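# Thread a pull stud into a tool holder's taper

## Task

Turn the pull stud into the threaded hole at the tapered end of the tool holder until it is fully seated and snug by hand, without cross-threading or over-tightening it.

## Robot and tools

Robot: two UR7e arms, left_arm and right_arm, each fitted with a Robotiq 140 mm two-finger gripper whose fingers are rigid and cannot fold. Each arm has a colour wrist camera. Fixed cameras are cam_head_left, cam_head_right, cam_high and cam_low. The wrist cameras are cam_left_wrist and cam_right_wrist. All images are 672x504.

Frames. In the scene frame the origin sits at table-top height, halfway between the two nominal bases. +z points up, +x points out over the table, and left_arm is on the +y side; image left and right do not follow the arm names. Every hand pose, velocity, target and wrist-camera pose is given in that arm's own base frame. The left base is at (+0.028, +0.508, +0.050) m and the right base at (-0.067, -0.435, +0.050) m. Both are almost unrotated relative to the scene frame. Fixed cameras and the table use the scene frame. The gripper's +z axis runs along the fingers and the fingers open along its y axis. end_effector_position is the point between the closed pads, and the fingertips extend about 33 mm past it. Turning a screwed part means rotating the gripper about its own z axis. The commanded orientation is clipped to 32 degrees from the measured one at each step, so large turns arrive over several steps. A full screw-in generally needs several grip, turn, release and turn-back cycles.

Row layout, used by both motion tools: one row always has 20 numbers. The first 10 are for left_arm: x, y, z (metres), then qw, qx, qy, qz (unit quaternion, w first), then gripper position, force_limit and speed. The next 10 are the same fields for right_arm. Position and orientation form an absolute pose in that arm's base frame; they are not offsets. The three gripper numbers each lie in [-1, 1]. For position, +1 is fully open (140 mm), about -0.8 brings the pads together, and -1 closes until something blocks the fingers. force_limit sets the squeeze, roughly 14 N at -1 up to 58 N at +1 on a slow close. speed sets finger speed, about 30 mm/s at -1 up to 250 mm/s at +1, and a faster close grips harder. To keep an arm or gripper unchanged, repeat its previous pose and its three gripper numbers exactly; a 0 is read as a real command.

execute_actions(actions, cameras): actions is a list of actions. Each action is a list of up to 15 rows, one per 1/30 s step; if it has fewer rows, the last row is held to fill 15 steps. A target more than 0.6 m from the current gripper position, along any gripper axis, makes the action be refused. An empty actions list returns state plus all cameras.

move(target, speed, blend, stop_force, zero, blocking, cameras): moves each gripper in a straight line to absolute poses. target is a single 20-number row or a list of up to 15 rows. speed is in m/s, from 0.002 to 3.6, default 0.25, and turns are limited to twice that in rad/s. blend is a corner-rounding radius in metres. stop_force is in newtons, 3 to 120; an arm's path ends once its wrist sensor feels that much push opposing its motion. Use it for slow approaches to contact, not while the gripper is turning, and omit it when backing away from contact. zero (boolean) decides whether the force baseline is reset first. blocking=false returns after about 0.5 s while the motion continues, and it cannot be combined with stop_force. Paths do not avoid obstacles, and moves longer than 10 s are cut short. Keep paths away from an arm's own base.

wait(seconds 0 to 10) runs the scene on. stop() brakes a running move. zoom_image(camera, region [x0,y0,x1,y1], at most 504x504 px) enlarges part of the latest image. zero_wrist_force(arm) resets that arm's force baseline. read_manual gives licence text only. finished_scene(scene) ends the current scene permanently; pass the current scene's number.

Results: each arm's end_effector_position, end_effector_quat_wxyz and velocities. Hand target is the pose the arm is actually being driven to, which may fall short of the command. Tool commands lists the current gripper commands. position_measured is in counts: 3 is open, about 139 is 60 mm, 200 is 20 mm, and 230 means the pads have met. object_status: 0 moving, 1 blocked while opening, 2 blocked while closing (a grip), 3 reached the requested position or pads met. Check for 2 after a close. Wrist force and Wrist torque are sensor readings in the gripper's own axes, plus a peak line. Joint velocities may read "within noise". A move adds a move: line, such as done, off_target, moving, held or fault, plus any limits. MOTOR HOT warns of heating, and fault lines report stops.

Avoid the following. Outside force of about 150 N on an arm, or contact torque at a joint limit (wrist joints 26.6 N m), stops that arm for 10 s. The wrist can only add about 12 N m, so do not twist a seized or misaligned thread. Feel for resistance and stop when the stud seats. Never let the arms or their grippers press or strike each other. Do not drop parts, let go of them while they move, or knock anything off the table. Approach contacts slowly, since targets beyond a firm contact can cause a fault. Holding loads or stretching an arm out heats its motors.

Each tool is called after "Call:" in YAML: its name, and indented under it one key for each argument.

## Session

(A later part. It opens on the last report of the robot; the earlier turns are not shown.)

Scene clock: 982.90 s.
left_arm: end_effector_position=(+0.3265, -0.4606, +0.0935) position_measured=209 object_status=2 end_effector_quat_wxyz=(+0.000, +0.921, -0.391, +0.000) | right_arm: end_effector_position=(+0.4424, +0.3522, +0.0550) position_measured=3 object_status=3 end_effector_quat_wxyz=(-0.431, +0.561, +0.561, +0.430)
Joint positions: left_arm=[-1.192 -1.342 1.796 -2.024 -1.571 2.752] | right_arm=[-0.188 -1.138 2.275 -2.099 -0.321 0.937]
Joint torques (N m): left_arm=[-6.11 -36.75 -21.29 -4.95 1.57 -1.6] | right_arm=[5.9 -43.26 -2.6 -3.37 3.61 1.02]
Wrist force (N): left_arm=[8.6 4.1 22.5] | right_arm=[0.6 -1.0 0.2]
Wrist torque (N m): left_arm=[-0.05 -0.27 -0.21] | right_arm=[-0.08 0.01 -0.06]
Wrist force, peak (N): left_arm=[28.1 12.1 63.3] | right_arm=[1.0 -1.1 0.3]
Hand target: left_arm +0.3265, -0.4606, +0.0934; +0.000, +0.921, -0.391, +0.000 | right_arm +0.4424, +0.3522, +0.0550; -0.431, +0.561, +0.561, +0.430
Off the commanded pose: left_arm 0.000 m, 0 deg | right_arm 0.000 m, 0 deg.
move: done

Call:
move:
  target: [0.3274, -0.4612, 0.0922, 0, -0.1219, 0.9925, 0, -1, 1, -1, 0.4424, 0.3522, 0.055, -0.4305, 0.5609, 0.5609, 0.4304, 1, 1, 1]
  speed: 0.5
  cameras: ["cam_right_wrist"]

Call:
zoom_image:
  camera: "cam_right_wrist"
  region: [220, 60, 460, 300]

Scene clock: 1008.67 s.
left_arm: end_effector_position=(+0.3274, -0.4612, +0.0922) position_measured=209 object_status=2 end_effector_quat_wxyz=(+0.000, -0.122, +0.993, +0.000) | right_arm: end_effector_position=(+0.4424, +0.3522, +0.0550) position_measured=3 object_status=3 end_effector_quat_wxyz=(-0.431, +0.561, +0.561, +0.430)
Joint positions: left_arm=[-1.191 -1.338 1.795 -2.027 -1.571 4.847] | right_arm=[-0.188 -1.138 2.275 -2.099 -0.321 0.937]
Joint torques (N m): left_arm=[5.45 -22.52 -26.79 -2 0.94 1.65] | right_arm=[6.33 -43.42 -2.33 -3.33 3.6 1.04]
Wrist force (N): left_arm=[3.7 2.7 -7.2] | right_arm=[0.9 -1.1 0.1]
Wrist torque (N m): left_arm=[-0.23 -0.26 -0.01] | right_arm=[-0.11 -0.05 -0.07]
Wrist force, peak (N): left_arm=[8.6 4.0 22.1] | right_arm=[0.8 -1.2 0.3]
Hand target: left_arm +0.3274, -0.4612, +0.0922; +0.000, -0.122, +0.993, +0.000 | right_arm +0.4424, +0.3522, +0.0550; -0.431, +0.561, +0.561, +0.430
Off the commanded pose: left_arm 0.000 m, 0 deg | right_arm 0.000 m, 0 deg.
move: done
Images, in order (width x height): cam_right_wrist 672x504.

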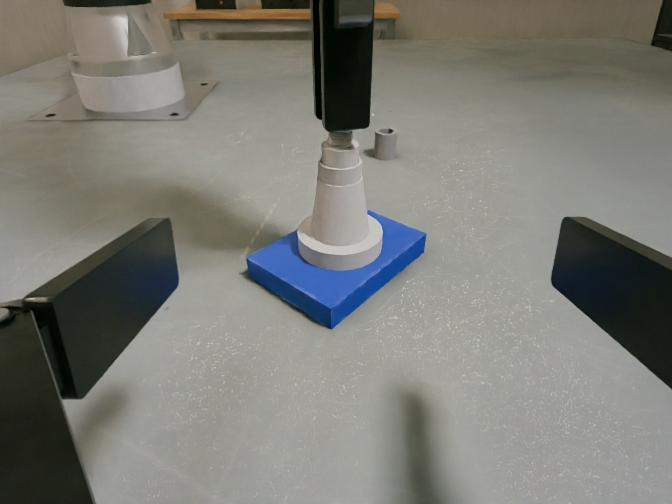

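Scaled by 2.100 from the camera's 672x504 image, which has a finer 960x720 frame.

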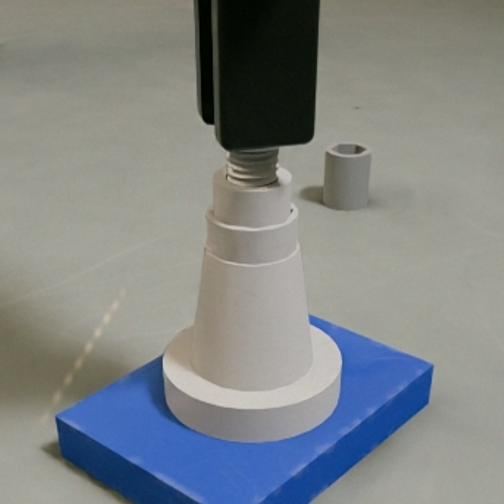

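Call:
move:
  target: [0.3270, -0.4617, 0.0919, 0, 0.3907, 0.9205, 0, -1, 1, -1, 0.4424, 0.3522, 0.055, -0.4305, 0.5609, 0.5609, 0.4304, 1, 1, 1]
  speed: 0.5

Scene clock: 1036.37 s.
left_arm: end_effector_position=(+0.3270, -0.4617, +0.0919) position_measured=209 object_status=2 end_effector_quat_wxyz=(+0.000, +0.391, +0.921, +0.000) | right_arm: end_effector_position=(+0.4424, +0.3522, +0.0550) position_measured=3 object_status=3 end_effector_quat_wxyz=(-0.431, +0.561, +0.561, +0.430)
Joint positions: left_arm=[-1.192 -1.338 1.795 -2.028 -1.571 5.893] | right_arm=[-0.188 -1.138 2.275 -2.099 -0.321 0.937]
Joint torques (N m): left_arm=[9.01 -23.74 -30.25 -1.63 -0.48 1.75] | right_arm=[5.93 -42.88 -2.76 -3.28 3.5 0.93]
Wrist force (N): left_arm=[3.1 1.3 -4.7] | right_arm=[0.8 -1.1 0.1]
Wrist torque (N m): left_arm=[-0.17 -0.35 -0.04] | right_arm=[-0.10 -0.03 -0.07]
Wrist force, peak (N): left_arm=[5.6 3.7 -11.2] | right_arm=[0.9 -1.2 0.1]
Hand target: left_arm +0.3270, -0.4617, +0.0919; +0.000, +0.391, +0.921, +0.000 | right_arm +0.4424, +0.3522, +0.0550; -0.431, +0.561, +0.561, +0.430
Off the commanded pose: left_arm 0.000 m, 0 deg | right_arm 0.000 m, 0 deg.
move: done

Call:
move:
  target:
    - [0.3270, -0.4617, 0.0919, 0, 0.3907, 0.9205, 0, -0.36, 1, 0, 0.4424, 0.3522, 0.055, -0.4305, 0.5609, 0.5609, 0.4304, 1, 1, 1]
    - [0.3268, -0.4611, 0.0929, 0, 0.5299, -0.8480, 0, -0.36, 1, 0, 0.4424, 0.3522, 0.055, -0.4305, 0.5609, 0.5609, 0.4304, 1, 1, 1]
    - [0.3268, -0.4611, 0.0929, 0, 0.9986, -0.0523, 0, -0.36, 1, 0, 0.4424, 0.3522, 0.055, -0.4305, 0.5609, 0.5609, 0.4304, 1, 1, 1]
    - [0.3268, -0.4611, 0.0929, 0, 0.6157, 0.7880, 0, -0.36, 1, 0, 0.4424, 0.3522, 0.055, -0.4305, 0.5609, 0.5609, 0.4304, 1, 1, 1]
    - [0.3268, -0.4611, 0.0929, 0, -0.2924, 0.9563, 0, -0.36, 1, 0, 0.4424, 0.3522, 0.055, -0.4305, 0.5609, 0.5609, 0.4304, 1, 1, 1]
    - [0.3268, -0.4611, 0.0929, 0, -0.9511, 0.3090, 0, -0.36, 1, 0, 0.4424, 0.3522, 0.055, -0.4305, 0.5609, 0.5609, 0.4304, 1, 1, 1]
    - [0.3266, -0.4610, 0.0929, 0, -0.7986, -0.6018, 0, -0.36, 1, 0, 0.4424, 0.3522, 0.055, -0.4305, 0.5609, 0.5609, 0.4304, 1, 1, 1]
  speed: [0.05, 1.25, 1.25, 1.25, 1.25, 1.25, 1.25]
  blend: [0, 0.02, 0.02, 0.02, 0.02, 0.02, 0]
  cameras: ["cam_left_wrist", "cam_right_wrist"]

Call:
zoom_image:
  camera: "cam_left_wrist"
  region: [280, 150, 440, 310]

Call:
zoom_image:
  camera: "cam_right_wrist"
  region: [280, 60, 400, 180]

Scene clock: 1063.67 s.
left_arm: end_effector_position=(+0.3266, -0.4610, +0.0929) position_measured=174 object_status=3 end_effector_quat_wxyz=(+0.000, +0.799, +0.602, +0.000) | right_arm: end_effector_position=(+0.4424, +0.3522, +0.0550) position_measured=3 object_status=3 end_effector_quat_wxyz=(-0.431, +0.561, +0.561, +0.430)
Joint positions: left_arm=[-1.193 -1.341 1.795 -2.026 -1.571 -5.625] | right_arm=[-0.188 -1.138 2.275 -2.099 -0.321 0.937]
Joint torques (N m): left_arm=[-2.74 -42.59 -17.03 -0.26 0.6 -1.54] | right_arm=[6.81 -43.85 -2.49 -3.23 3.47 0.91]
Wrist force (N): left_arm=[-0.4 0.1 -1.4] | right_arm=[0.6 -0.9 0.1]
Wrist torque (N m): left_arm=[-0.24 -0.31 -0.28] | right_arm=[-0.07 0.00 -0.07]
Wrist force, peak (N): left_arm=[3.1 1.3 -4.7] | right_arm=[1.1 -1.1 0.1]
Hand target: left_arm +0.3266, -0.4610, +0.0929; +0.000, +0.799, +0.602, +0.000 | right_arm +0.4424, +0.3522, +0.0550; -0.431, +0.561, +0.561, +0.430
Off the commanded pose: left_arm 0.000 m, 0 deg | right_arm 0.000 m, 0 deg.
move: done
Images, in order (width x height): cam_left_wrist 672x504, cam_right_wrist 672x504.

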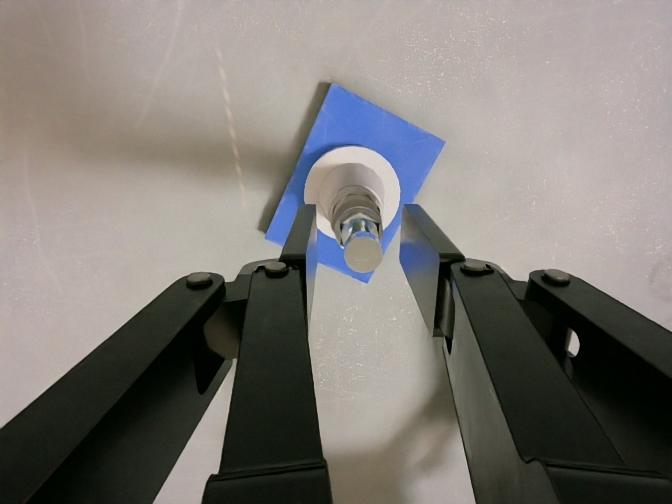

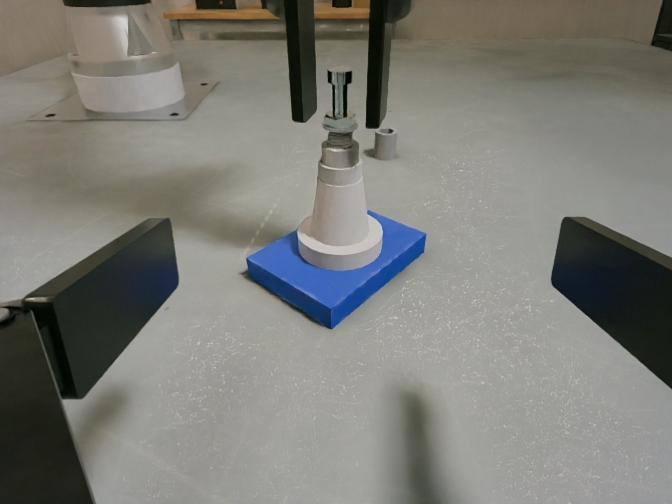

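Scaled by 3.150 from the camera's 672x504 image, which has a finer 960x720 frame.

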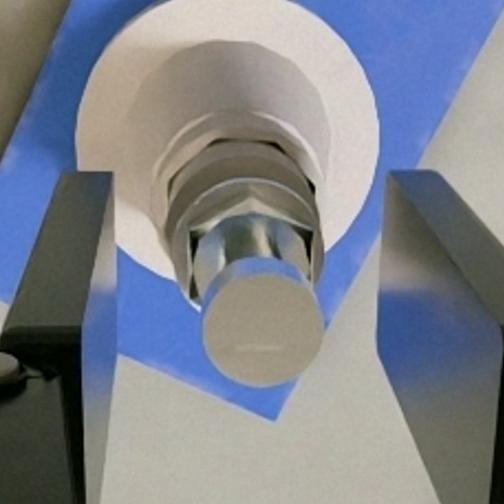

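Scaled by 4.200 from the camera's 672x504 image, which has a finer 960x720 frame.

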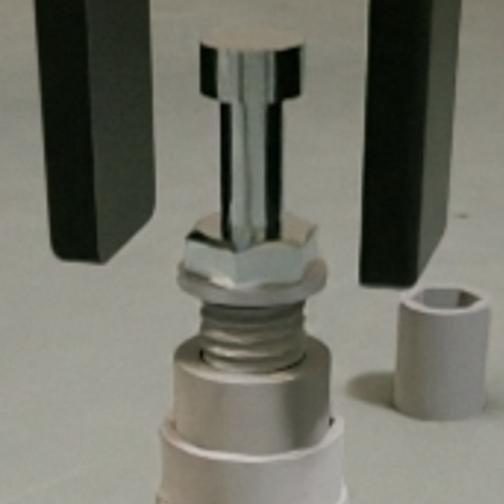

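Call:
move:
  target:
    - [0.3266, -0.4610, 0.0938, 0, -0.7986, -0.6018, 0, -0.36, 1, 0, 0.4424, 0.3522, 0.055, -0.4305, 0.5609, 0.5609, 0.4304, 1, 1, 1]
    - [0.3266, -0.4610, 0.0938, 0, -0.7986, -0.6018, 0, -1, 1, -1, 0.4424, 0.3522, 0.055, -0.4305, 0.5609, 0.5609, 0.4304, 1, 1, 1]
  speed: 0.05

Scene clock: 1079.37 s.
left_arm: end_effector_position=(+0.3266, -0.4610, +0.0938) position_measured=209 object_status=0 end_effector_quat_wxyz=(+0.000, +0.799, +0.602, +0.000) | right_arm: end_effector_position=(+0.4424, +0.3522, +0.0550) position_measured=3 object_status=3 end_effector_quat_wxyz=(-0.431, +0.561, +0.561, +0.430)
Joint positions: left_arm=[-1.193 -1.342 1.794 -2.023 -1.571 -5.626] | right_arm=[-0.188 -1.138 2.275 -2.099 -0.321 0.937]
Joint torques (N m): left_arm=[8.19 -41.04 -23.03 -4.1 -1.98 -1.11] | right_arm=[6.47 -43.39 -3.45 -3.41 3.57 0.79]
Wrist force (N): left_arm=[-0.5 2.4 -5.4] | right_arm=[0.9 -0.8 0.2]
Wrist torque (N m): left_arm=[-0.40 -0.33 -0.27] | right_arm=[-0.05 -0.06 -0.06]
Wrist force, peak (N): left_arm=[-0.1 2.5 -5.8] | right_arm=[0.8 -1.3 0.2]
Hand target: left_arm +0.3266, -0.4610, +0.0938; +0.000, +0.799, +0.602, +0.000 | right_arm +0.4424, +0.3522, +0.0550; -0.431, +0.561, +0.561, +0.430
Off the commanded pose: left_arm 0.000 m, 0 deg | right_arm 0.000 m, 0 deg.
move: done

Call:
move:
  target:
    - [0.3269, -0.4609, 0.09305, 0, -0.9511, 0.3090, 0, -1, 1, -1, 0.4424, 0.3522, 0.055, -0.4305, 0.5609, 0.5609, 0.4304, 1, 1, 1]
    - [0.3269, -0.4613, 0.0923, 0, -0.2924, 0.9563, 0, -1, 1, -1, 0.4424, 0.3522, 0.055, -0.4305, 0.5609, 0.5609, 0.4304, 1, 1, 1]
    - [0.3266, -0.46115, 0.09155, 0, 0.6157, 0.7880, 0, -1, 1, -1, 0.4424, 0.3522, 0.055, -0.4305, 0.5609, 0.5609, 0.4304, 1, 1, 1]
  speed: 0.9
  blend: 0.01
  cameras: ["cam_right_wrist"]

Call:
zoom_image:
  camera: "cam_right_wrist"
  region: [220, 60, 460, 300]

Scene clock: 1102.63 s.
left_arm: end_effector_position=(+0.3266, -0.4611, +0.0915) position_measured=209 object_status=2 end_effector_quat_wxyz=(+0.000, +0.616, +0.788, +0.000) | right_arm: end_effector_position=(+0.4424, +0.3522, +0.0550) position_measured=3 object_status=3 end_effector_quat_wxyz=(-0.431, +0.561, +0.561, +0.430)
Joint positions: left_arm=[-1.193 -1.339 1.797 -2.029 -1.571 0.134] | right_arm=[-0.188 -1.138 2.275 -2.099 -0.321 0.937]
Joint torques (N m): left_arm=[4.13 -21.02 -27.69 -0.81 -1.28 1.57] | right_arm=[5.71 -44.05 -2.37 -3.19 3.42 0.73]
Wrist force (N): left_arm=[5.4 1.1 -13.3] | right_arm=[0.8 -1.2 0.3]
Wrist torque (N m): left_arm=[-0.25 -0.29 -0.03] | right_arm=[-0.12 -0.04 -0.07]
Wrist force, peak (N): left_arm=[5.1 -0.1 -17.2] | right_arm=[0.9 -1.3 0.2]
Hand target: left_arm +0.3266, -0.4611, +0.0915; +0.000, +0.616, +0.788, +0.000 | right_arm +0.4424, +0.3522, +0.0550; -0.431, +0.561, +0.561, +0.430
Off the commanded pose: left_arm 0.000 m, 0 deg | right_arm 0.000 m, 0 deg.
move: done
Images, in order (width x height): cam_right_wrist 672x504.

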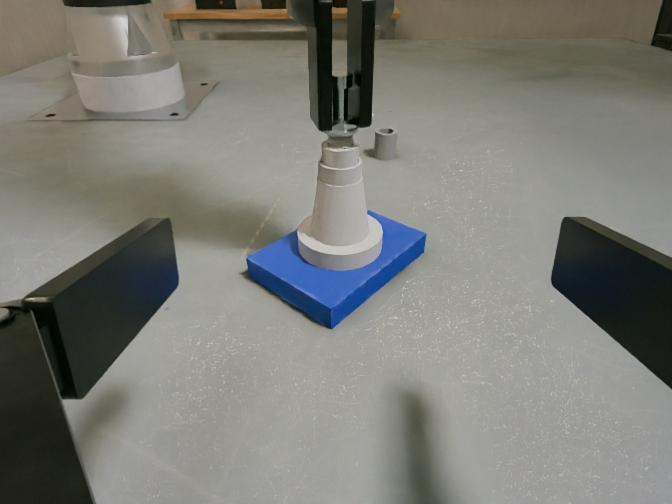

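Scaled by 2.100 from the camera's 672x504 image, which has a finer 960x720 frame.

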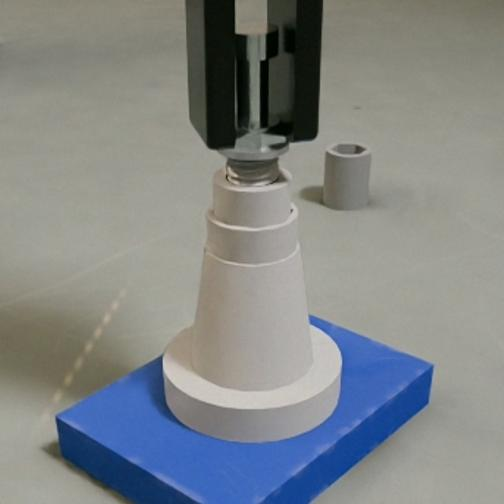

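Call:
move:
  target:
    - [0.3268, -0.4609, 0.09095, 0, 0.9986, -0.0523, 0, -1, 1, -1, 0.4424, 0.3522, 0.055, -0.4305, 0.5609, 0.5609, 0.4304, 1, 1, 1]
    - [0.3270, -0.4612, 0.0903, 0, 0.5299, -0.8480, 0, -1, 1, -1, 0.4424, 0.3522, 0.055, -0.4305, 0.5609, 0.5609, 0.4304, 1, 1, 1]
    - [0.3267, -0.4612, 0.08965, 0, 0.3907, 0.9205, 0, -1, 1, -1, 0.4424, 0.3522, 0.055, -0.4305, 0.5609, 0.5609, 0.4304, 1, 1, 1]
  speed: 0.9
  blend: 0.01

Scene clock: 1130.03 s.
left_arm: end_effector_position=(+0.3267, -0.4612, +0.0896) position_measured=209 object_status=2 end_effector_quat_wxyz=(+0.000, +0.391, +0.921, +0.000) | right_arm: end_effector_position=(+0.4424, +0.3522, +0.0550) position_measured=3 object_status=3 end_effector_quat_wxyz=(-0.431, +0.561, +0.561, +0.430)
Joint positions: left_arm=[-1.193 -1.337 1.8 -2.034 -1.571 5.893] | right_arm=[-0.188 -1.138 2.275 -2.099 -0.321 0.937]
Joint torques (N m): left_arm=[7.1 -26.19 -30.89 -0.54 -0.34 1.73] | right_arm=[6.47 -43.01 -3.39 -3.14 3.47 0.74]
Wrist force (N): left_arm=[1.3 0.3 -2.7] | right_arm=[0.8 -1.1 0.3]
Wrist torque (N m): left_arm=[-0.24 -0.34 -0.06] | right_arm=[-0.10 -0.05 -0.07]
Wrist force, peak (N): left_arm=[5.2 1.1 -14.0] | right_arm=[0.9 -1.3 0.3]
Hand target: left_arm +0.3267, -0.4612, +0.0896; +0.000, +0.391, +0.921, +0.000 | right_arm +0.4424, +0.3522, +0.0550; -0.431, +0.561, +0.561, +0.430
Off the commanded pose: left_arm 0.000 m, 0 deg | right_arm 0.000 m, 0 deg.
move: done

Call:
move:
  target:
    - [0.3267, -0.4612, 0.08965, 0, 0.3907, 0.9205, 0, -0.36, 1, 0, 0.4424, 0.3522, 0.055, -0.4305, 0.5609, 0.5609, 0.4304, 1, 1, 1]
    - [0.3268, -0.4611, 0.0897, 0, 0.5299, -0.8480, 0, -0.36, 1, 0, 0.4424, 0.3522, 0.055, -0.4305, 0.5609, 0.5609, 0.4304, 1, 1, 1]
    - [0.3268, -0.4611, 0.0897, 0, 0.9986, -0.0523, 0, -0.36, 1, 0, 0.4424, 0.3522, 0.055, -0.4305, 0.5609, 0.5609, 0.4304, 1, 1, 1]
    - [0.3268, -0.4611, 0.0897, 0, 0.6157, 0.7880, 0, -0.36, 1, 0, 0.4424, 0.3522, 0.055, -0.4305, 0.5609, 0.5609, 0.4304, 1, 1, 1]
    - [0.3268, -0.4611, 0.0897, 0, -0.2924, 0.9563, 0, -0.36, 1, 0, 0.4424, 0.3522, 0.055, -0.4305, 0.5609, 0.5609, 0.4304, 1, 1, 1]
    - [0.3268, -0.4611, 0.0897, 0, -0.9511, 0.3090, 0, -0.36, 1, 0, 0.4424, 0.3522, 0.055, -0.4305, 0.5609, 0.5609, 0.4304, 1, 1, 1]
    - [0.3266, -0.4610, 0.0897, 0, -0.7986, -0.6018, 0, -0.36, 1, 0, 0.4424, 0.3522, 0.055, -0.4305, 0.5609, 0.5609, 0.4304, 1, 1, 1]
    - [0.3266, -0.4610, 0.0897, 0, -0.7986, -0.6018, 0, -1, 1, -1, 0.4424, 0.3522, 0.055, -0.4305, 0.5609, 0.5609, 0.4304, 1, 1, 1]
  speed: [0.05, 1.4, 1.4, 1.4, 1.4, 1.4, 1.4, 0.1]
  blend: [0, 0.02, 0.02, 0.02, 0.02, 0.02, 0, 0]
  cameras: ["cam_right_wrist"]

Call:
zoom_image:
  camera: "cam_right_wrist"
  region: [280, 60, 400, 180]

Scene clock: 1157.53 s.
left_arm: end_effector_position=(+0.3266, -0.4610, +0.0897) position_measured=209 object_status=0 end_effector_quat_wxyz=(+0.000, +0.799, +0.602, +0.000) | right_arm: end_effector_position=(+0.4424, +0.3522, +0.0550) position_measured=3 object_status=3 end_effector_quat_wxyz=(-0.431, +0.561, +0.561, +0.430)
Joint positions: left_arm=[-1.193 -1.337 1.8 -2.034 -1.571 -5.626] | right_arm=[-0.188 -1.138 2.275 -2.099 -0.321 0.937]
Joint torques (N m): left_arm=[8.65 -39.46 -20.46 -1.14 -2.5 -1.92] | right_arm=[6.32 -43.74 -3.08 -3.1 3.43 0.71]
Wrist force (N): left_arm=[-0.5 3.4 -6.6] | right_arm=[0.7 -1.0 0.2]
Wrist torque (N m): left_arm=[-0.36 -0.34 -0.26] | right_arm=[-0.09 -0.03 -0.06]
Wrist force, peak (N): left_arm=[-0.4 3.2 -7.1] | right_arm=[1.1 -1.2 0.1]
Hand target: left_arm +0.3266, -0.4610, +0.0897; +0.000, +0.799, +0.602, +0.000 | right_arm +0.4424, +0.3522, +0.0550; -0.431, +0.561, +0.561, +0.430
Off the commanded pose: left_arm 0.000 m, 0 deg | right_arm 0.000 m, 0 deg.
move: done
Images, in order (width x height): cam_right_wrist 672x504.

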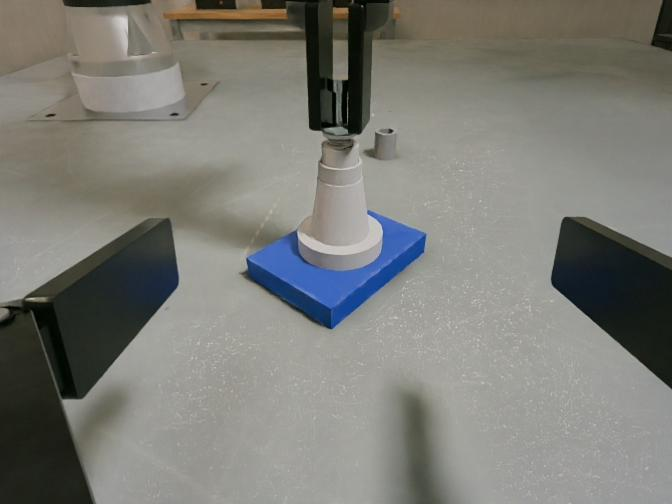

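Scaled by 4.200 from the camera's 672x504 image, which has a finer 960x720 frame.

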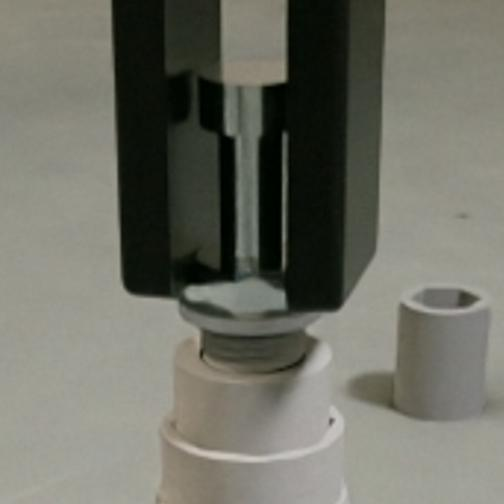

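Call:
move:
  target:
    - [0.3269, -0.4609, 0.0890, 0, -0.9511, 0.3090, 0, -1, 1, -1, 0.4424, 0.3522, 0.055, -0.4305, 0.5609, 0.5609, 0.4304, 1, 1, 1]
    - [0.3269, -0.4613, 0.08832, 0, -0.2924, 0.9563, 0, -1, 1, -1, 0.4424, 0.3522, 0.055, -0.4305, 0.5609, 0.5609, 0.4304, 1, 1, 1]
    - [0.3266, -0.46115, 0.08763, 0, 0.6157, 0.7880, 0, -1, 1, -1, 0.4424, 0.3522, 0.055, -0.4305, 0.5609, 0.5609, 0.4304, 1, 1, 1]
    - [0.3268, -0.4609, 0.08694, 0, 0.9986, -0.0523, 0, -1, 1, -1, 0.4424, 0.3522, 0.055, -0.4305, 0.5609, 0.5609, 0.4304, 1, 1, 1]
    - [0.3270, -0.4612, 0.08625, 0, 0.5299, -0.8480, 0, -1, 1, -1, 0.4424, 0.3522, 0.055, -0.4305, 0.5609, 0.5609, 0.4304, 1, 1, 1]
    - [0.3267, -0.4612, 0.08556, 0, 0.3907, 0.9205, 0, -1, 1, -1, 0.4424, 0.3522, 0.055, -0.4305, 0.5609, 0.5609, 0.4304, 1, 1, 1]
  speed: 1.0
  blend: 0.01
  cameras: ["cam_right_wrist"]

Call:
zoom_image:
  camera: "cam_right_wrist"
  region: [280, 60, 400, 180]

Scene clock: 1178.83 s.
left_arm: end_effector_position=(+0.3267, -0.4612, +0.0855) position_measured=209 object_status=2 end_effector_quat_wxyz=(+0.000, +0.391, +0.921, +0.000) | right_arm: end_effector_position=(+0.4424, +0.3522, +0.0550) position_measured=3 object_status=3 end_effector_quat_wxyz=(-0.431, +0.561, +0.561, +0.430)
Joint positions: left_arm=[-1.193 -1.332 1.805 -2.044 -1.571 5.893] | right_arm=[-0.188 -1.138 2.275 -2.099 -0.321 0.937]
Joint torques (N m): left_arm=[6.16 -26.49 -29.73 -0.5 -0.74 1.68] | right_arm=[6.79 -44.13 -2.63 -3.16 3.51 0.55]
Wrist force (N): left_arm=[1.4 0.5 -2.9] | right_arm=[0.8 -1.2 0.1]
Wrist torque (N m): left_arm=[-0.27 -0.32 -0.07] | right_arm=[-0.12 -0.04 -0.07]
Wrist force, peak (N): left_arm=[5.2 2.7 -7.4] | right_arm=[0.9 -1.3 0.5]
Hand target: left_arm +0.3267, -0.4612, +0.0856; +0.000, +0.391, +0.921, +0.000 | right_arm +0.4424, +0.3522, +0.0550; -0.431, +0.561, +0.561, +0.430
Off the commanded pose: left_arm 0.000 m, 0 deg | right_arm 0.000 m, 0 deg.
move: done
Images, in order (width x height): cam_right_wrist 672x504.

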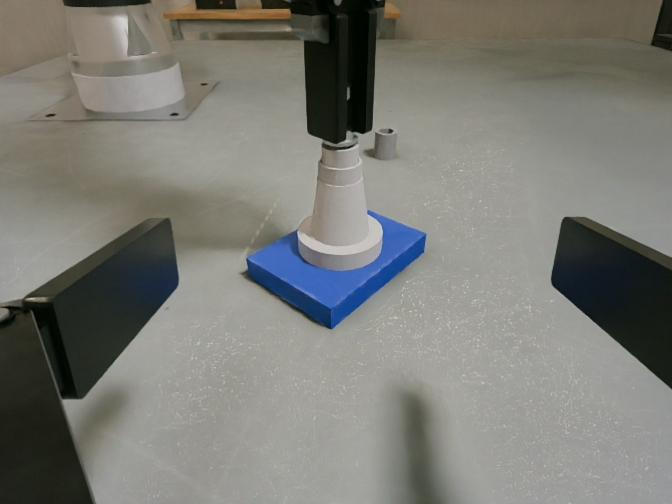

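Scaled by 4.200 from the camera's 672x504 image, which has a finer 960x720 frame.

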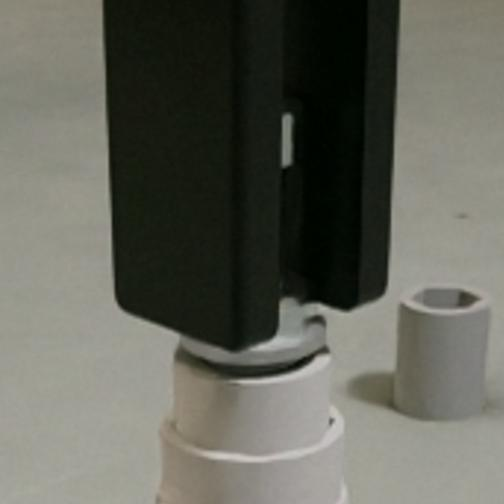

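Call:
move:
  target:
    - [0.3267, -0.4612, 0.08556, 0, 0.3907, 0.9205, 0, -0.36, 1, 0, 0.4424, 0.3522, 0.055, -0.4305, 0.5609, 0.5609, 0.4304, 1, 1, 1]
    - [0.3268, -0.4611, 0.0856, 0, 0.5299, -0.8480, 0, -0.36, 1, 0, 0.4424, 0.3522, 0.055, -0.4305, 0.5609, 0.5609, 0.4304, 1, 1, 1]
    - [0.3268, -0.4611, 0.0856, 0, 0.9986, -0.0523, 0, -0.36, 1, 0, 0.4424, 0.3522, 0.055, -0.4305, 0.5609, 0.5609, 0.4304, 1, 1, 1]
    - [0.3268, -0.4611, 0.0856, 0, 0.6157, 0.7880, 0, -0.36, 1, 0, 0.4424, 0.3522, 0.055, -0.4305, 0.5609, 0.5609, 0.4304, 1, 1, 1]
    - [0.3268, -0.4611, 0.0856, 0, -0.2924, 0.9563, 0, -0.36, 1, 0, 0.4424, 0.3522, 0.055, -0.4305, 0.5609, 0.5609, 0.4304, 1, 1, 1]
    - [0.3268, -0.4611, 0.0856, 0, -0.9511, 0.3090, 0, -0.36, 1, 0, 0.4424, 0.3522, 0.055, -0.4305, 0.5609, 0.5609, 0.4304, 1, 1, 1]
    - [0.3266, -0.4610, 0.0856, 0, -0.7986, -0.6018, 0, -0.36, 1, 0, 0.4424, 0.3522, 0.055, -0.4305, 0.5609, 0.5609, 0.4304, 1, 1, 1]
    - [0.3266, -0.4610, 0.0856, 0, -0.7986, -0.6018, 0, -1, 1, -1, 0.4424, 0.3522, 0.055, -0.4305, 0.5609, 0.5609, 0.4304, 1, 1, 1]
  speed: [0.05, 1.4, 1.4, 1.4, 1.4, 1.4, 1.4, 0.1]
  blend: [0, 0.02, 0.02, 0.02, 0.02, 0.02, 0, 0]
  cameras: ["cam_right_wrist"]

Call:
zoom_image:
  camera: "cam_right_wrist"
  region: [280, 60, 400, 180]

Scene clock: 1210.00 s.
left_arm: end_effector_position=(+0.3266, -0.4610, +0.0856) position_measured=209 object_status=0 end_effector_quat_wxyz=(+0.000, +0.799, +0.602, +0.000) | right_arm: end_effector_position=(+0.4424, +0.3522, +0.0550) position_measured=3 object_status=3 end_effector_quat_wxyz=(-0.431, +0.561, +0.561, +0.430)
Joint positions: left_arm=[-1.193 -1.333 1.806 -2.044 -1.571 -5.626] | right_arm=[-0.188 -1.138 2.275 -2.099 -0.321 0.937]
Joint torques (N m): left_arm=[7.73 -38.98 -20.66 -1.28 -2.53 -1.85] | right_arm=[6.07 -43.61 -3.11 -2.99 3.38 0.65]
Wrist force (N): left_arm=[0.0 4.1 -7.3] | right_arm=[0.8 -0.9 0.2]
Wrist torque (N m): left_arm=[-0.31 -0.36 -0.26] | right_arm=[-0.06 -0.04 -0.07]
Wrist force, peak (N): left_arm=[0.1 4.0 -7.6] | right_arm=[0.9 -1.2 0.2]
Hand target: left_arm +0.3266, -0.4610, +0.0856; +0.000, +0.799, +0.602, +0.000 | right_arm +0.4424, +0.3522, +0.0550; -0.431, +0.561, +0.561, +0.430
Off the commanded pose: left_arm 0.000 m, 0 deg | right_arm 0.000 m, 0 deg.
move: done
Images, in order (width x height): cam_right_wrist 672x504.

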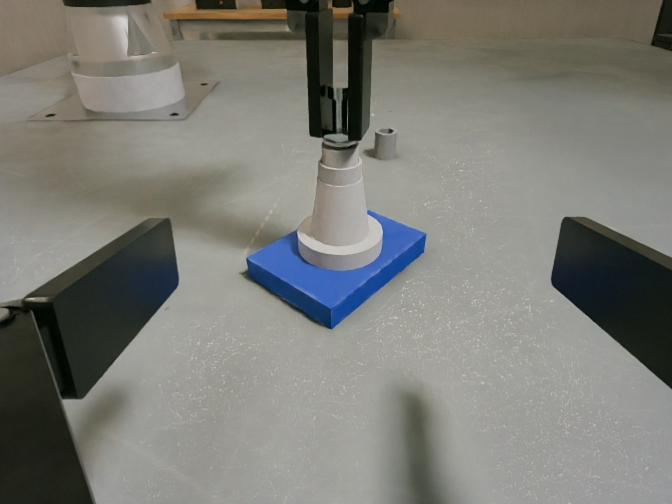

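Scaled by 4.200 from the camera's 672x504 image, which has a finer 960x720 frame.

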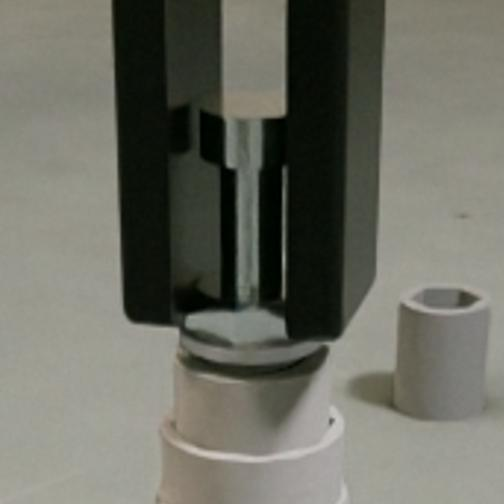

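Call:
move:
  target:
    - [0.3269, -0.4609, 0.08497, 0, -0.9744, 0.2250, 0, -1, 1, -1, 0.4424, 0.3522, 0.055, -0.4305, 0.5609, 0.5609, 0.4304, 1, 1, 1]
    - [0.3270, -0.4612, 0.08433, 0, -0.4540, 0.8910, 0, -1, 1, -1, 0.4424, 0.3522, 0.055, -0.4305, 0.5609, 0.5609, 0.4304, 1, 1, 1]
    - [0.3267, -0.4612, 0.0837, 0, 0.3907, 0.9205, 0, -1, 1, -1, 0.4424, 0.3522, 0.055, -0.4305, 0.5609, 0.5609, 0.4304, 1, 1, 1]
  speed: 0.9
  blend: 0.01
  cameras: ["cam_right_wrist"]

Call:
zoom_image:
  camera: "cam_right_wrist"
  region: [280, 60, 400, 180]

Scene clock: 1224.23 s.
left_arm: end_effector_position=(+0.3267, -0.4612, +0.0837) position_measured=209 object_status=2 end_effector_quat_wxyz=(+0.000, +0.391, +0.921, +0.000) | right_arm: end_effector_position=(+0.4424, +0.3522, +0.0550) position_measured=3 object_status=3 end_effector_quat_wxyz=(-0.431, +0.561, +0.561, +0.430)
Joint positions: left_arm=[-1.193 -1.33 1.808 -2.049 -1.571 -0.39] | right_arm=[-0.188 -1.138 2.275 -2.099 -0.321 0.937]
Joint torques (N m): left_arm=[6.29 -23.23 -28.98 -0.87 -0.77 1.65] | right_arm=[6.52 -43.43 -3.05 -3.03 3.36 0.53]
Wrist force (N): left_arm=[4.0 1.7 -8.8] | right_arm=[0.5 -1.1 0.2]
Wrist torque (N m): left_arm=[-0.29 -0.33 -0.05] | right_arm=[-0.09 0.02 -0.07]
Wrist force, peak (N): left_arm=[6.0 2.4 -10.9] | right_arm=[1.0 -1.2 0.0]
Hand target: left_arm +0.3267, -0.4612, +0.0837; +0.000, +0.391, +0.921, +0.000 | right_arm +0.4424, +0.3522, +0.0550; -0.431, +0.561, +0.561, +0.430
Off the commanded pose: left_arm 0.000 m, 0 deg | right_arm 0.000 m, 0 deg.
move: done
Images, in order (width x height): cam_right_wrist 672x504.

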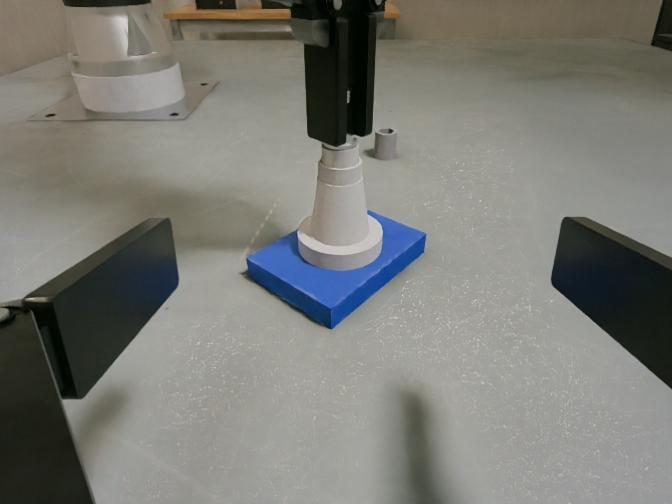

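Scaled by 4.200 from the camera's 672x504 image, which has a finer 960x720 frame.

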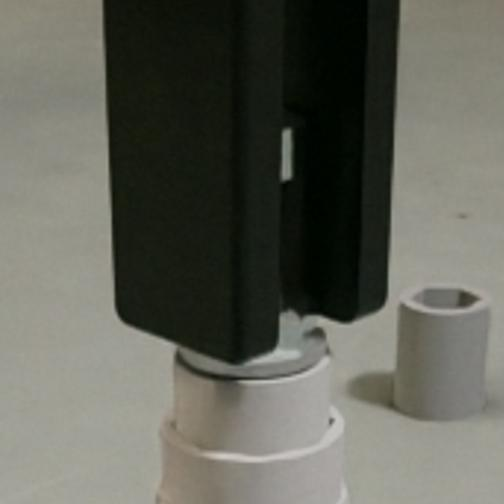

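Call:
move:
  target: [0.3266, -0.4610, 0.0833, 0, 0.7986, 0.6018, 0, -1, 1, -1, 0.4424, 0.3522, 0.055, -0.4305, 0.5609, 0.5609, 0.4304, 1, 1, 1]
  speed: 0.4

Call:
move:
  target: [0.3267, -0.4609, 0.08317, 0, 0.8910, 0.4540, 0, -1, 1, -1, 0.4424, 0.3522, 0.055, -0.4305, 0.5609, 0.5609, 0.4304, 1, 1, 1]
  speed: 0.2
  cameras: ["cam_right_wrist"]

Call:
zoom_image:
  camera: "cam_right_wrist"
  region: [280, 60, 400, 180]

Scene clock: 1237.57 s.
left_arm: end_effector_position=(+0.3266, -0.4610, +0.0833) position_measured=209 object_status=2 end_effector_quat_wxyz=(+0.000, +0.799, +0.602, +0.000) | right_arm: end_effector_position=(+0.4424, +0.3522, +0.0550) position_measured=3 object_status=3 end_effector_quat_wxyz=(-0.431, +0.561, +0.561, +0.430)
Joint positions: left_arm=[-1.193 -1.33 1.809 -2.05 -1.571 0.657] | right_arm=[-0.188 -1.138 2.275 -2.099 -0.321 0.937]
Joint torques (N m): left_arm=[4.69 -22.74 -27.85 -1.99 -1.62 1.63] | right_arm=[6.84 -43.17 -2.38 -3.08 3.28 0.59]
Wrist force (N): left_arm=[0.2 3.3 -5.7] | right_arm=[0.6 -1.2 0.2]
Wrist torque (N m): left_arm=[-0.22 -0.33 -0.07] | right_arm=[-0.12 0.00 -0.07]
Wrist force, peak (N): left_arm=[4.3 2.2 -9.3] | right_arm=[1.0 -1.2 0.2]
Hand target: left_arm +0.3266, -0.4610, +0.0833; +0.000, +0.799, +0.602, +0.000 | right_arm +0.4424, +0.3522, +0.0550; -0.431, +0.561, +0.561, +0.430
Off the commanded pose: left_arm 0.000 m, 0 deg | right_arm 0.000 m, 0 deg.
move: done

Scene clock: 1238.90 s.
left_arm: end_effector_position=(+0.3267, -0.4609, +0.0831) position_measured=209 object_status=2 end_effector_quat_wxyz=(+0.000, +0.891, +0.454, +0.000) | right_arm: end_effector_position=(+0.4424, +0.3522, +0.0550) position_measured=3 object_status=3 end_effector_quat_wxyz=(-0.431, +0.561, +0.561, +0.430)
Joint positions: left_arm=[-1.192 -1.33 1.81 -2.05 -1.571 1.007] | right_arm=[-0.188 -1.138 2.275 -2.099 -0.321 0.937]
Joint torques (N m): left_arm=[9.23 -22.2 -20.19 -3.93 -2.66 0.35] | right_arm=[6.71 -43.59 -2.56 -3.16 3.32 0.4]
Wrist force (N): left_arm=[-0.1 3.8 -6.3] | right_arm=[0.9 -1.0 0.2]
Wrist torque (N m): left_arm=[-0.18 -0.41 -0.04] | right_arm=[-0.08 -0.06 -0.07]
Wrist force, peak (N): left_arm=[-0.1 3.8 -6.3] | right_arm=[1.0 -1.0 0.5]
Hand target: left_arm +0.3267, -0.4609, +0.0832; +0.000, +0.891, +0.454, +0.000 | right_arm +0.4424, +0.3522, +0.0550; -0.431, +0.561, +0.561, +0.430
Off the commanded pose: left_arm 0.000 m, 0 deg | right_arm 0.000 m, 0 deg.
move: done
Images, in order (width x height): cam_right_wrist 672x504.

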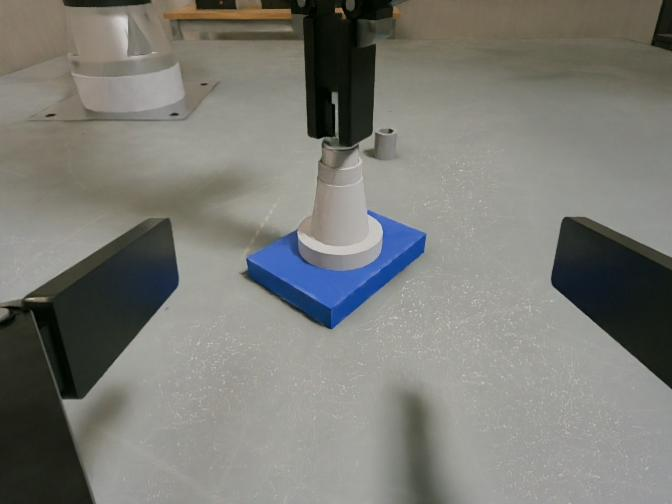

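Scaled by 4.200 from the camera's 672x504 image, which has a finer 960x720 frame.

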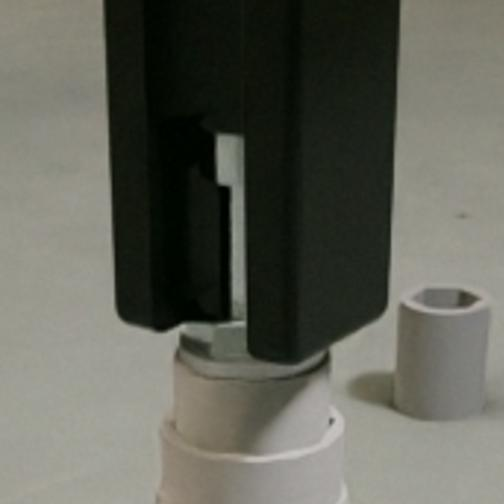

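Call:
move:
  target: [0.3267, -0.4609, 0.08304, 0, 0.9563, 0.2924, 0, -1, 1, -1, 0.4424, 0.3522, 0.055, -0.4305, 0.5609, 0.5609, 0.4304, 1, 1, 1]
  speed: 0.2

Scene clock: 1248.80 s.
left_arm: end_effector_position=(+0.3267, -0.4609, +0.0830) position_measured=209 object_status=2 end_effector_quat_wxyz=(+0.000, +0.956, +0.292, +0.000) | right_arm: end_effector_position=(+0.4424, +0.3522, +0.0550) position_measured=3 object_status=3 end_effector_quat_wxyz=(-0.431, +0.561, +0.561, +0.430)
Joint positions: left_arm=[-1.192 -1.33 1.81 -2.051 -1.571 1.356] | right_arm=[-0.188 -1.138 2.275 -2.099 -0.321 0.937]
Joint torques (N m): left_arm=[8.19 -22.04 -19.87 -3.54 -2.77 0.35] | right_arm=[6.31 -43.29 -2.5 -3.07 3.42 0.44]
Wrist force (N): left_arm=[1.4 4.8 -5.8] | right_arm=[0.8 -1.0 0.1]
Wrist torque (N m): left_arm=[-0.22 -0.38 -0.05] | right_arm=[-0.08 -0.03 -0.07]
Wrist force, peak (N): left_arm=[-0.3 3.8 -6.6] | right_arm=[0.9 -1.3 0.3]
Hand target: left_arm +0.3267, -0.4609, +0.0830; +0.000, +0.956, +0.292, +0.000 | right_arm +0.4424, +0.3522, +0.0550; -0.431, +0.561, +0.561, +0.430
Off the commanded pose: left_arm 0.000 m, 0 deg | right_arm 0.000 m, 0 deg.
move: done

Call:
move:
  target: [0.32675, -0.4609, 0.08291, 0, 0.9925, 0.1219, 0, -1, 1, -1, 0.4424, 0.3522, 0.055, -0.4305, 0.5609, 0.5609, 0.4304, 1, 1, 1]
  speed: 0.2

Scene clock: 1253.10 s.
left_arm: end_effector_position=(+0.3267, -0.4609, +0.0829) position_measured=209 object_status=2 end_effector_quat_wxyz=(+0.000, +0.993, +0.122, +0.000) | right_arm: end_effector_position=(+0.4424, +0.3522, +0.0550) position_measured=3 object_status=3 end_effector_quat_wxyz=(-0.431, +0.561, +0.561, +0.430)
Joint positions: left_arm=[-1.192 -1.33 1.81 -2.051 -1.571 1.705] | right_arm=[-0.188 -1.138 2.275 -2.099 -0.321 0.937]
Joint torques (N m): left_arm=[8.31 -21.78 -19.29 -2.65 -2.85 0.37] | right_arm=[5.89 -43.61 -2.94 -3.03 3.25 0.43]
Wrist force (N): left_arm=[2.7 4.4 -7.6] | right_arm=[0.7 -1.0 0.3]
Wrist torque (N m): left_arm=[-0.24 -0.33 -0.05] | right_arm=[-0.08 -0.02 -0.06]
Wrist force, peak (N): left_arm=[2.7 4.4 -7.6] | right_arm=[0.8 -1.3 0.2]
Hand target: left_arm +0.3268, -0.4609, +0.0829; +0.000, +0.993, +0.122, +0.000 | right_arm +0.4424, +0.3522, +0.0550; -0.431, +0.561, +0.561, +0.430
Off the commanded pose: left_arm 0.000 m, 0 deg | right_arm 0.000 m, 0 deg.
move: done

Call:
move:
  target: [0.3268, -0.4609, 0.0828, 0, 0.9986, -0.0523, 0, -1, 1, -1, 0.4424, 0.3522, 0.055, -0.4305, 0.5609, 0.5609, 0.4304, 1, 1, 1]
  speed: 0.2

Scene clock: 1261.23 s.
left_arm: end_effector_position=(+0.3268, -0.4609, +0.0828) position_measured=209 object_status=2 end_effector_quat_wxyz=(+0.000, +0.999, -0.052, +0.000) | right_arm: end_effector_position=(+0.4424, +0.3522, +0.0550) position_measured=3 object_status=3 end_effector_quat_wxyz=(-0.431, +0.561, +0.561, +0.430)
Joint positions: left_arm=[-1.192 -1.33 1.81 -2.051 -1.571 2.054] | right_arm=[-0.188 -1.138 2.275 -2.099 -0.321 0.937]
Joint torques (N m): left_arm=[7.44 -20.29 -18.08 -1.74 -2.78 1.32] | right_arm=[6.07 -44.08 -2.26 -2.91 3.35 0.32]
Wrist force (N): left_arm=[6.4 6.4 -8.7] | right_arm=[0.8 -1.1 0.3]
Wrist torque (N m): left_arm=[-0.26 -0.40 -1.01] | right_arm=[-0.10 -0.04 -0.06]
Wrist force, peak (N): left_arm=[6.3 6.2 -9.1] | right_arm=[1.1 -1.1 0.3]
Hand target: left_arm +0.3268, -0.4609, +0.0828; +0.000, +0.999, -0.052, +0.000 | right_arm +0.4424, +0.3522, +0.0550; -0.431, +0.561, +0.561, +0.430
Off the commanded pose: left_arm 0.000 m, 0 deg | right_arm 0.000 m, 0 deg.
move: done

Call:
wait:
  seconds: 0.1
  cameras: ["cam_right_wrist", "cam_left_wrist"]

Call:
zoom_image:
  camera: "cam_right_wrist"
  region: [280, 60, 400, 180]

Call:
zoom_image:
  camera: "cam_right_wrist"
  region: [220, 100, 460, 340]

Scene clock: 1267.33 s.
left_arm: end_effector_position=(+0.3268, -0.4609, +0.0828) position_measured=209 object_status=2 end_effector_quat_wxyz=(+0.000, +0.999, -0.052, +0.000) | right_arm: end_effector_position=(+0.4424, +0.3522, +0.0550) position_measured=3 object_status=3 end_effector_quat_wxyz=(-0.431, +0.561, +0.561, +0.430)
Joint positions: left_arm=[-1.192 -1.33 1.81 -2.051 -1.571 2.054] | right_arm=[-0.188 -1.138 2.275 -2.099 -0.321 0.937]
Joint torques (N m): left_arm=[8.36 -21.44 -24.4 2.34 -0.74 3.02] | right_arm=[6.38 -43.75 -3.42 -2.95 3.17 0.4]
Wrist force (N): left_arm=[5.4 6.4 -8.5] | right_arm=[0.8 -1.0 0.1]
Wrist torque (N m): left_arm=[-0.21 -0.38 -1.03] | right_arm=[-0.09 -0.04 -0.07]
Wrist force, peak (N): left_arm=[6.0 6.8 -8.6] | right_arm=[1.0 -1.2 0.5]
Hand target: left_arm +0.3268, -0.4609, +0.0828; +0.000, +0.999, -0.052, +0.000 | right_arm +0.4424, +0.3522, +0.0550; -0.431, +0.561, +0.561, +0.430
Tool commands: left_gripper/position=-1.0 left_gripper/force_limit=+1.0 left_gripper/speed=-1.0 right_gripper/position=+1.0 right_gripper/force_limit=+1.0 right_gripper/speed=+1.0
Off the commanded pose: left_arm 0.000 m, 0 deg | right_arm 0.000 m, 0 deg.
wait: 0.10 s; at rest from the start
Images, in order (width x height): cam_left_wrist 672x504, cam_right_wrist 672x504.

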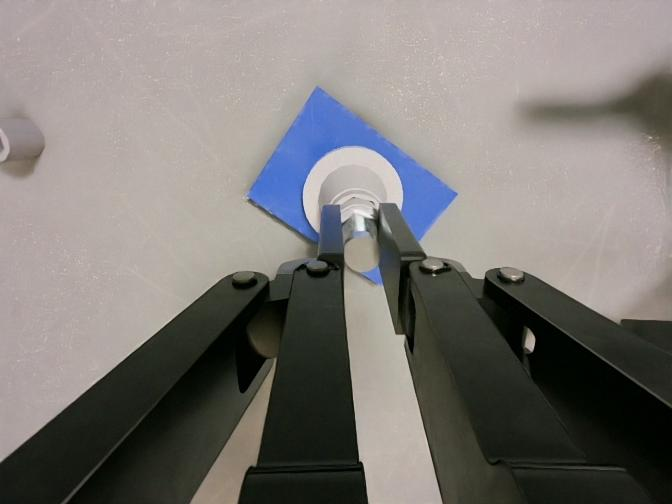

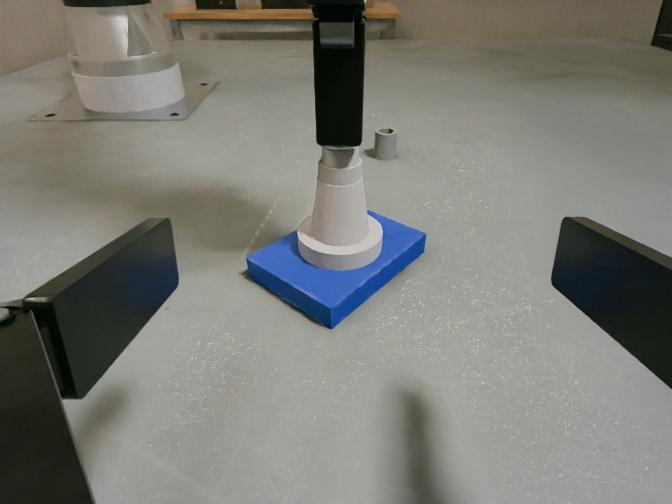

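Scaled by 4.200 from the camera's 672x504 image, which has a finer 960x720 frame.

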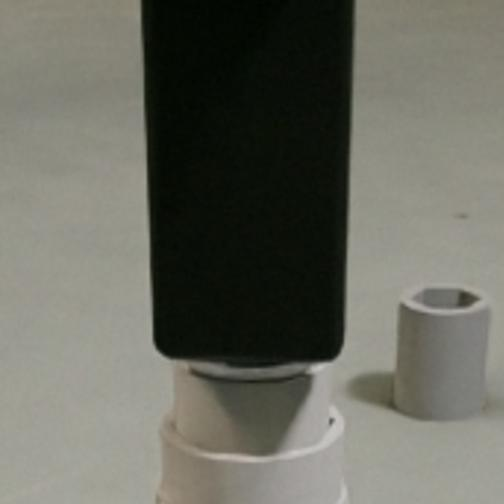

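Scaled by 2.100 from the camera's 672x504 image, which has a finer 960x720 frame.

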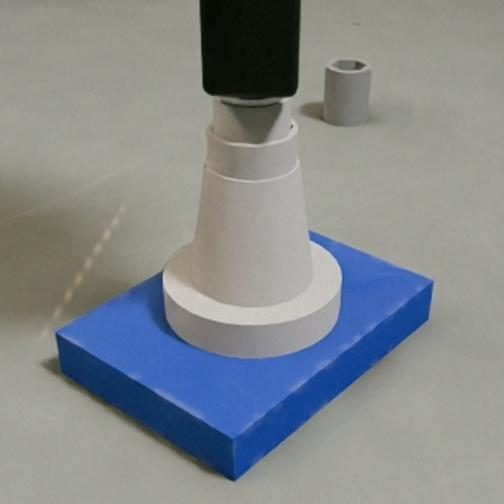

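Call:
move:
  target: [0.3268, -0.4609, 0.0828, 0, 0.9954, -0.0958, 0, -1, 1, -1, 0.4424, 0.3522, 0.055, -0.4305, 0.5609, 0.5609, 0.4304, 1, 1, 1]
  speed: 0.1

Scene clock: 1274.77 s.
left_arm: end_effector_position=(+0.3268, -0.4609, +0.0828) position_measured=209 object_status=2 end_effector_quat_wxyz=(+0.000, +0.995, -0.096, +0.000) | right_arm: end_effector_position=(+0.4424, +0.3522, +0.0550) position_measured=3 object_status=3 end_effector_quat_wxyz=(-0.431, +0.561, +0.561, +0.430)
Joint positions: left_arm=[-1.192 -1.33 1.81 -2.051 -1.571 2.141] | right_arm=[-0.188 -1.138 2.275 -2.099 -0.321 0.937]
Joint torques (N m): left_arm=[0.32 -23.54 -21.37 2.11 -0.9 -0.8] | right_arm=[6.64 -43.32 -2.74 -2.98 3.25 0.17]
Wrist force (N): left_arm=[4.7 7.2 -7.4] | right_arm=[0.8 -0.9 0.2]
Wrist torque (N m): left_arm=[-0.27 -0.36 -1.07] | right_arm=[-0.07 -0.05 -0.07]
Wrist force, peak (N): left_arm=[4.4 7.2 -8.7] | right_arm=[0.9 -1.4 0.3]
Hand target: left_arm +0.3268, -0.4609, +0.0828; +0.000, +0.995, -0.096, +0.000 | right_arm +0.4424, +0.3522, +0.0550; -0.431, +0.561, +0.561, +0.430
Off the commanded pose: left_arm 0.000 m, 0 deg | right_arm 0.000 m, 0 deg.
move: done

Call:
wait:
  seconds: 0.1
  cameras: ["cam_left_wrist", "cam_right_wrist"]

Call:
zoom_image:
  camera: "cam_left_wrist"
  region: [300, 150, 420, 290]

Call:
zoom_image:
  camera: "cam_right_wrist"
  region: [220, 100, 460, 340]

Scene clock: 1282.20 s.
left_arm: end_effector_position=(+0.3268, -0.4609, +0.0828) position_measured=209 object_status=2 end_effector_quat_wxyz=(+0.000, +0.995, -0.096, +0.000) | right_arm: end_effector_position=(+0.4424, +0.3522, +0.0550) position_measured=3 object_status=3 end_effector_quat_wxyz=(-0.431, +0.561, +0.561, +0.430)
Joint positions: left_arm=[-1.192 -1.33 1.81 -2.051 -1.571 2.141] | right_arm=[-0.188 -1.138 2.275 -2.099 -0.321 0.937]
Joint torques (N m): left_arm=[1.79 -23.93 -22.09 2.2 -1.98 3.02] | right_arm=[6.66 -42.86 -3.17 -2.91 3.25 0.25]
Wrist force (N): left_arm=[4.6 7.2 -7.2] | right_arm=[0.8 -1.0 0.2]
Wrist torque (N m): left_arm=[-0.29 -0.33 -1.08] | right_arm=[-0.08 -0.05 -0.07]
Wrist force, peak (N): left_arm=[4.8 7.5 -7.6] | right_arm=[0.9 -1.1 0.3]
Hand target: left_arm +0.3268, -0.4609, +0.0828; +0.000, +0.995, -0.096, +0.000 | right_arm +0.4424, +0.3522, +0.0550; -0.431, +0.561, +0.561, +0.430
Tool commands: left_gripper/position=-1.0 left_gripper/force_limit=+1.0 left_gripper/speed=-1.0 right_gripper/position=+1.0 right_gripper/force_limit=+1.0 right_gripper/speed=+1.0
Off the commanded pose: left_arm 0.000 m, 0 deg | right_arm 0.000 m, 0 deg.
wait: 0.10 s; at rest from the start
Images, in order (width x height): cam_left_wrist 672x504, cam_right_wrist 672x504.

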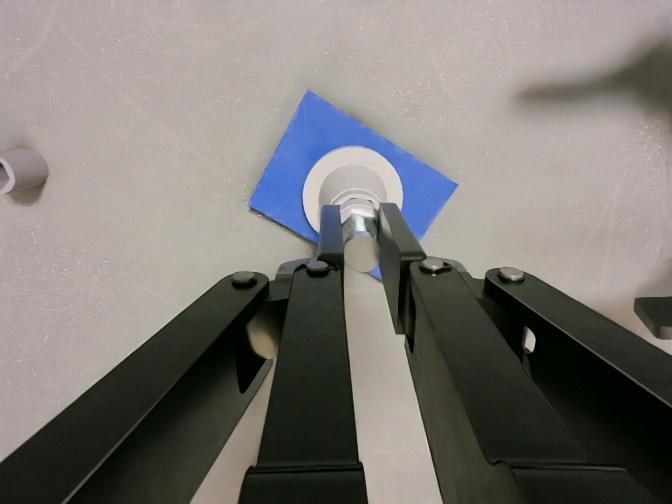

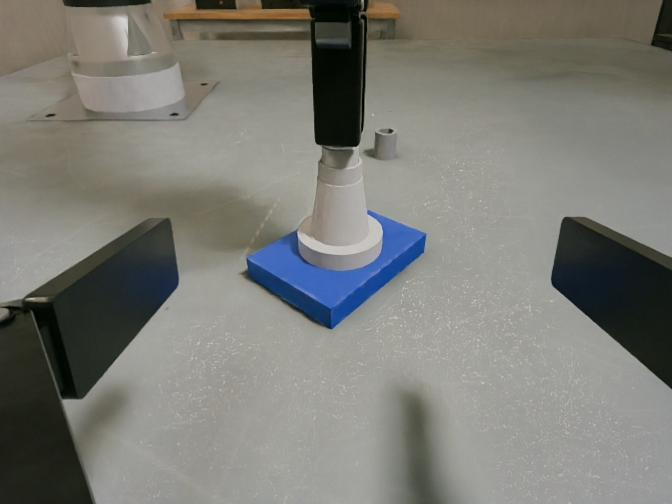

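Scaled by 3.600 from the camera's 672x504 image, which has a finer 960x720 frame.

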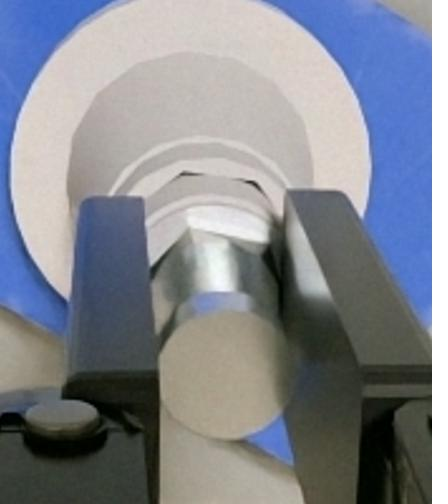

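Scaled by 2.100 from the camera's 672x504 image, which has a finer 960x720 frame.

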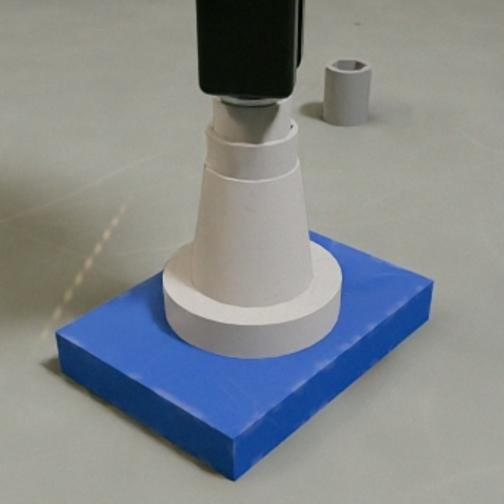

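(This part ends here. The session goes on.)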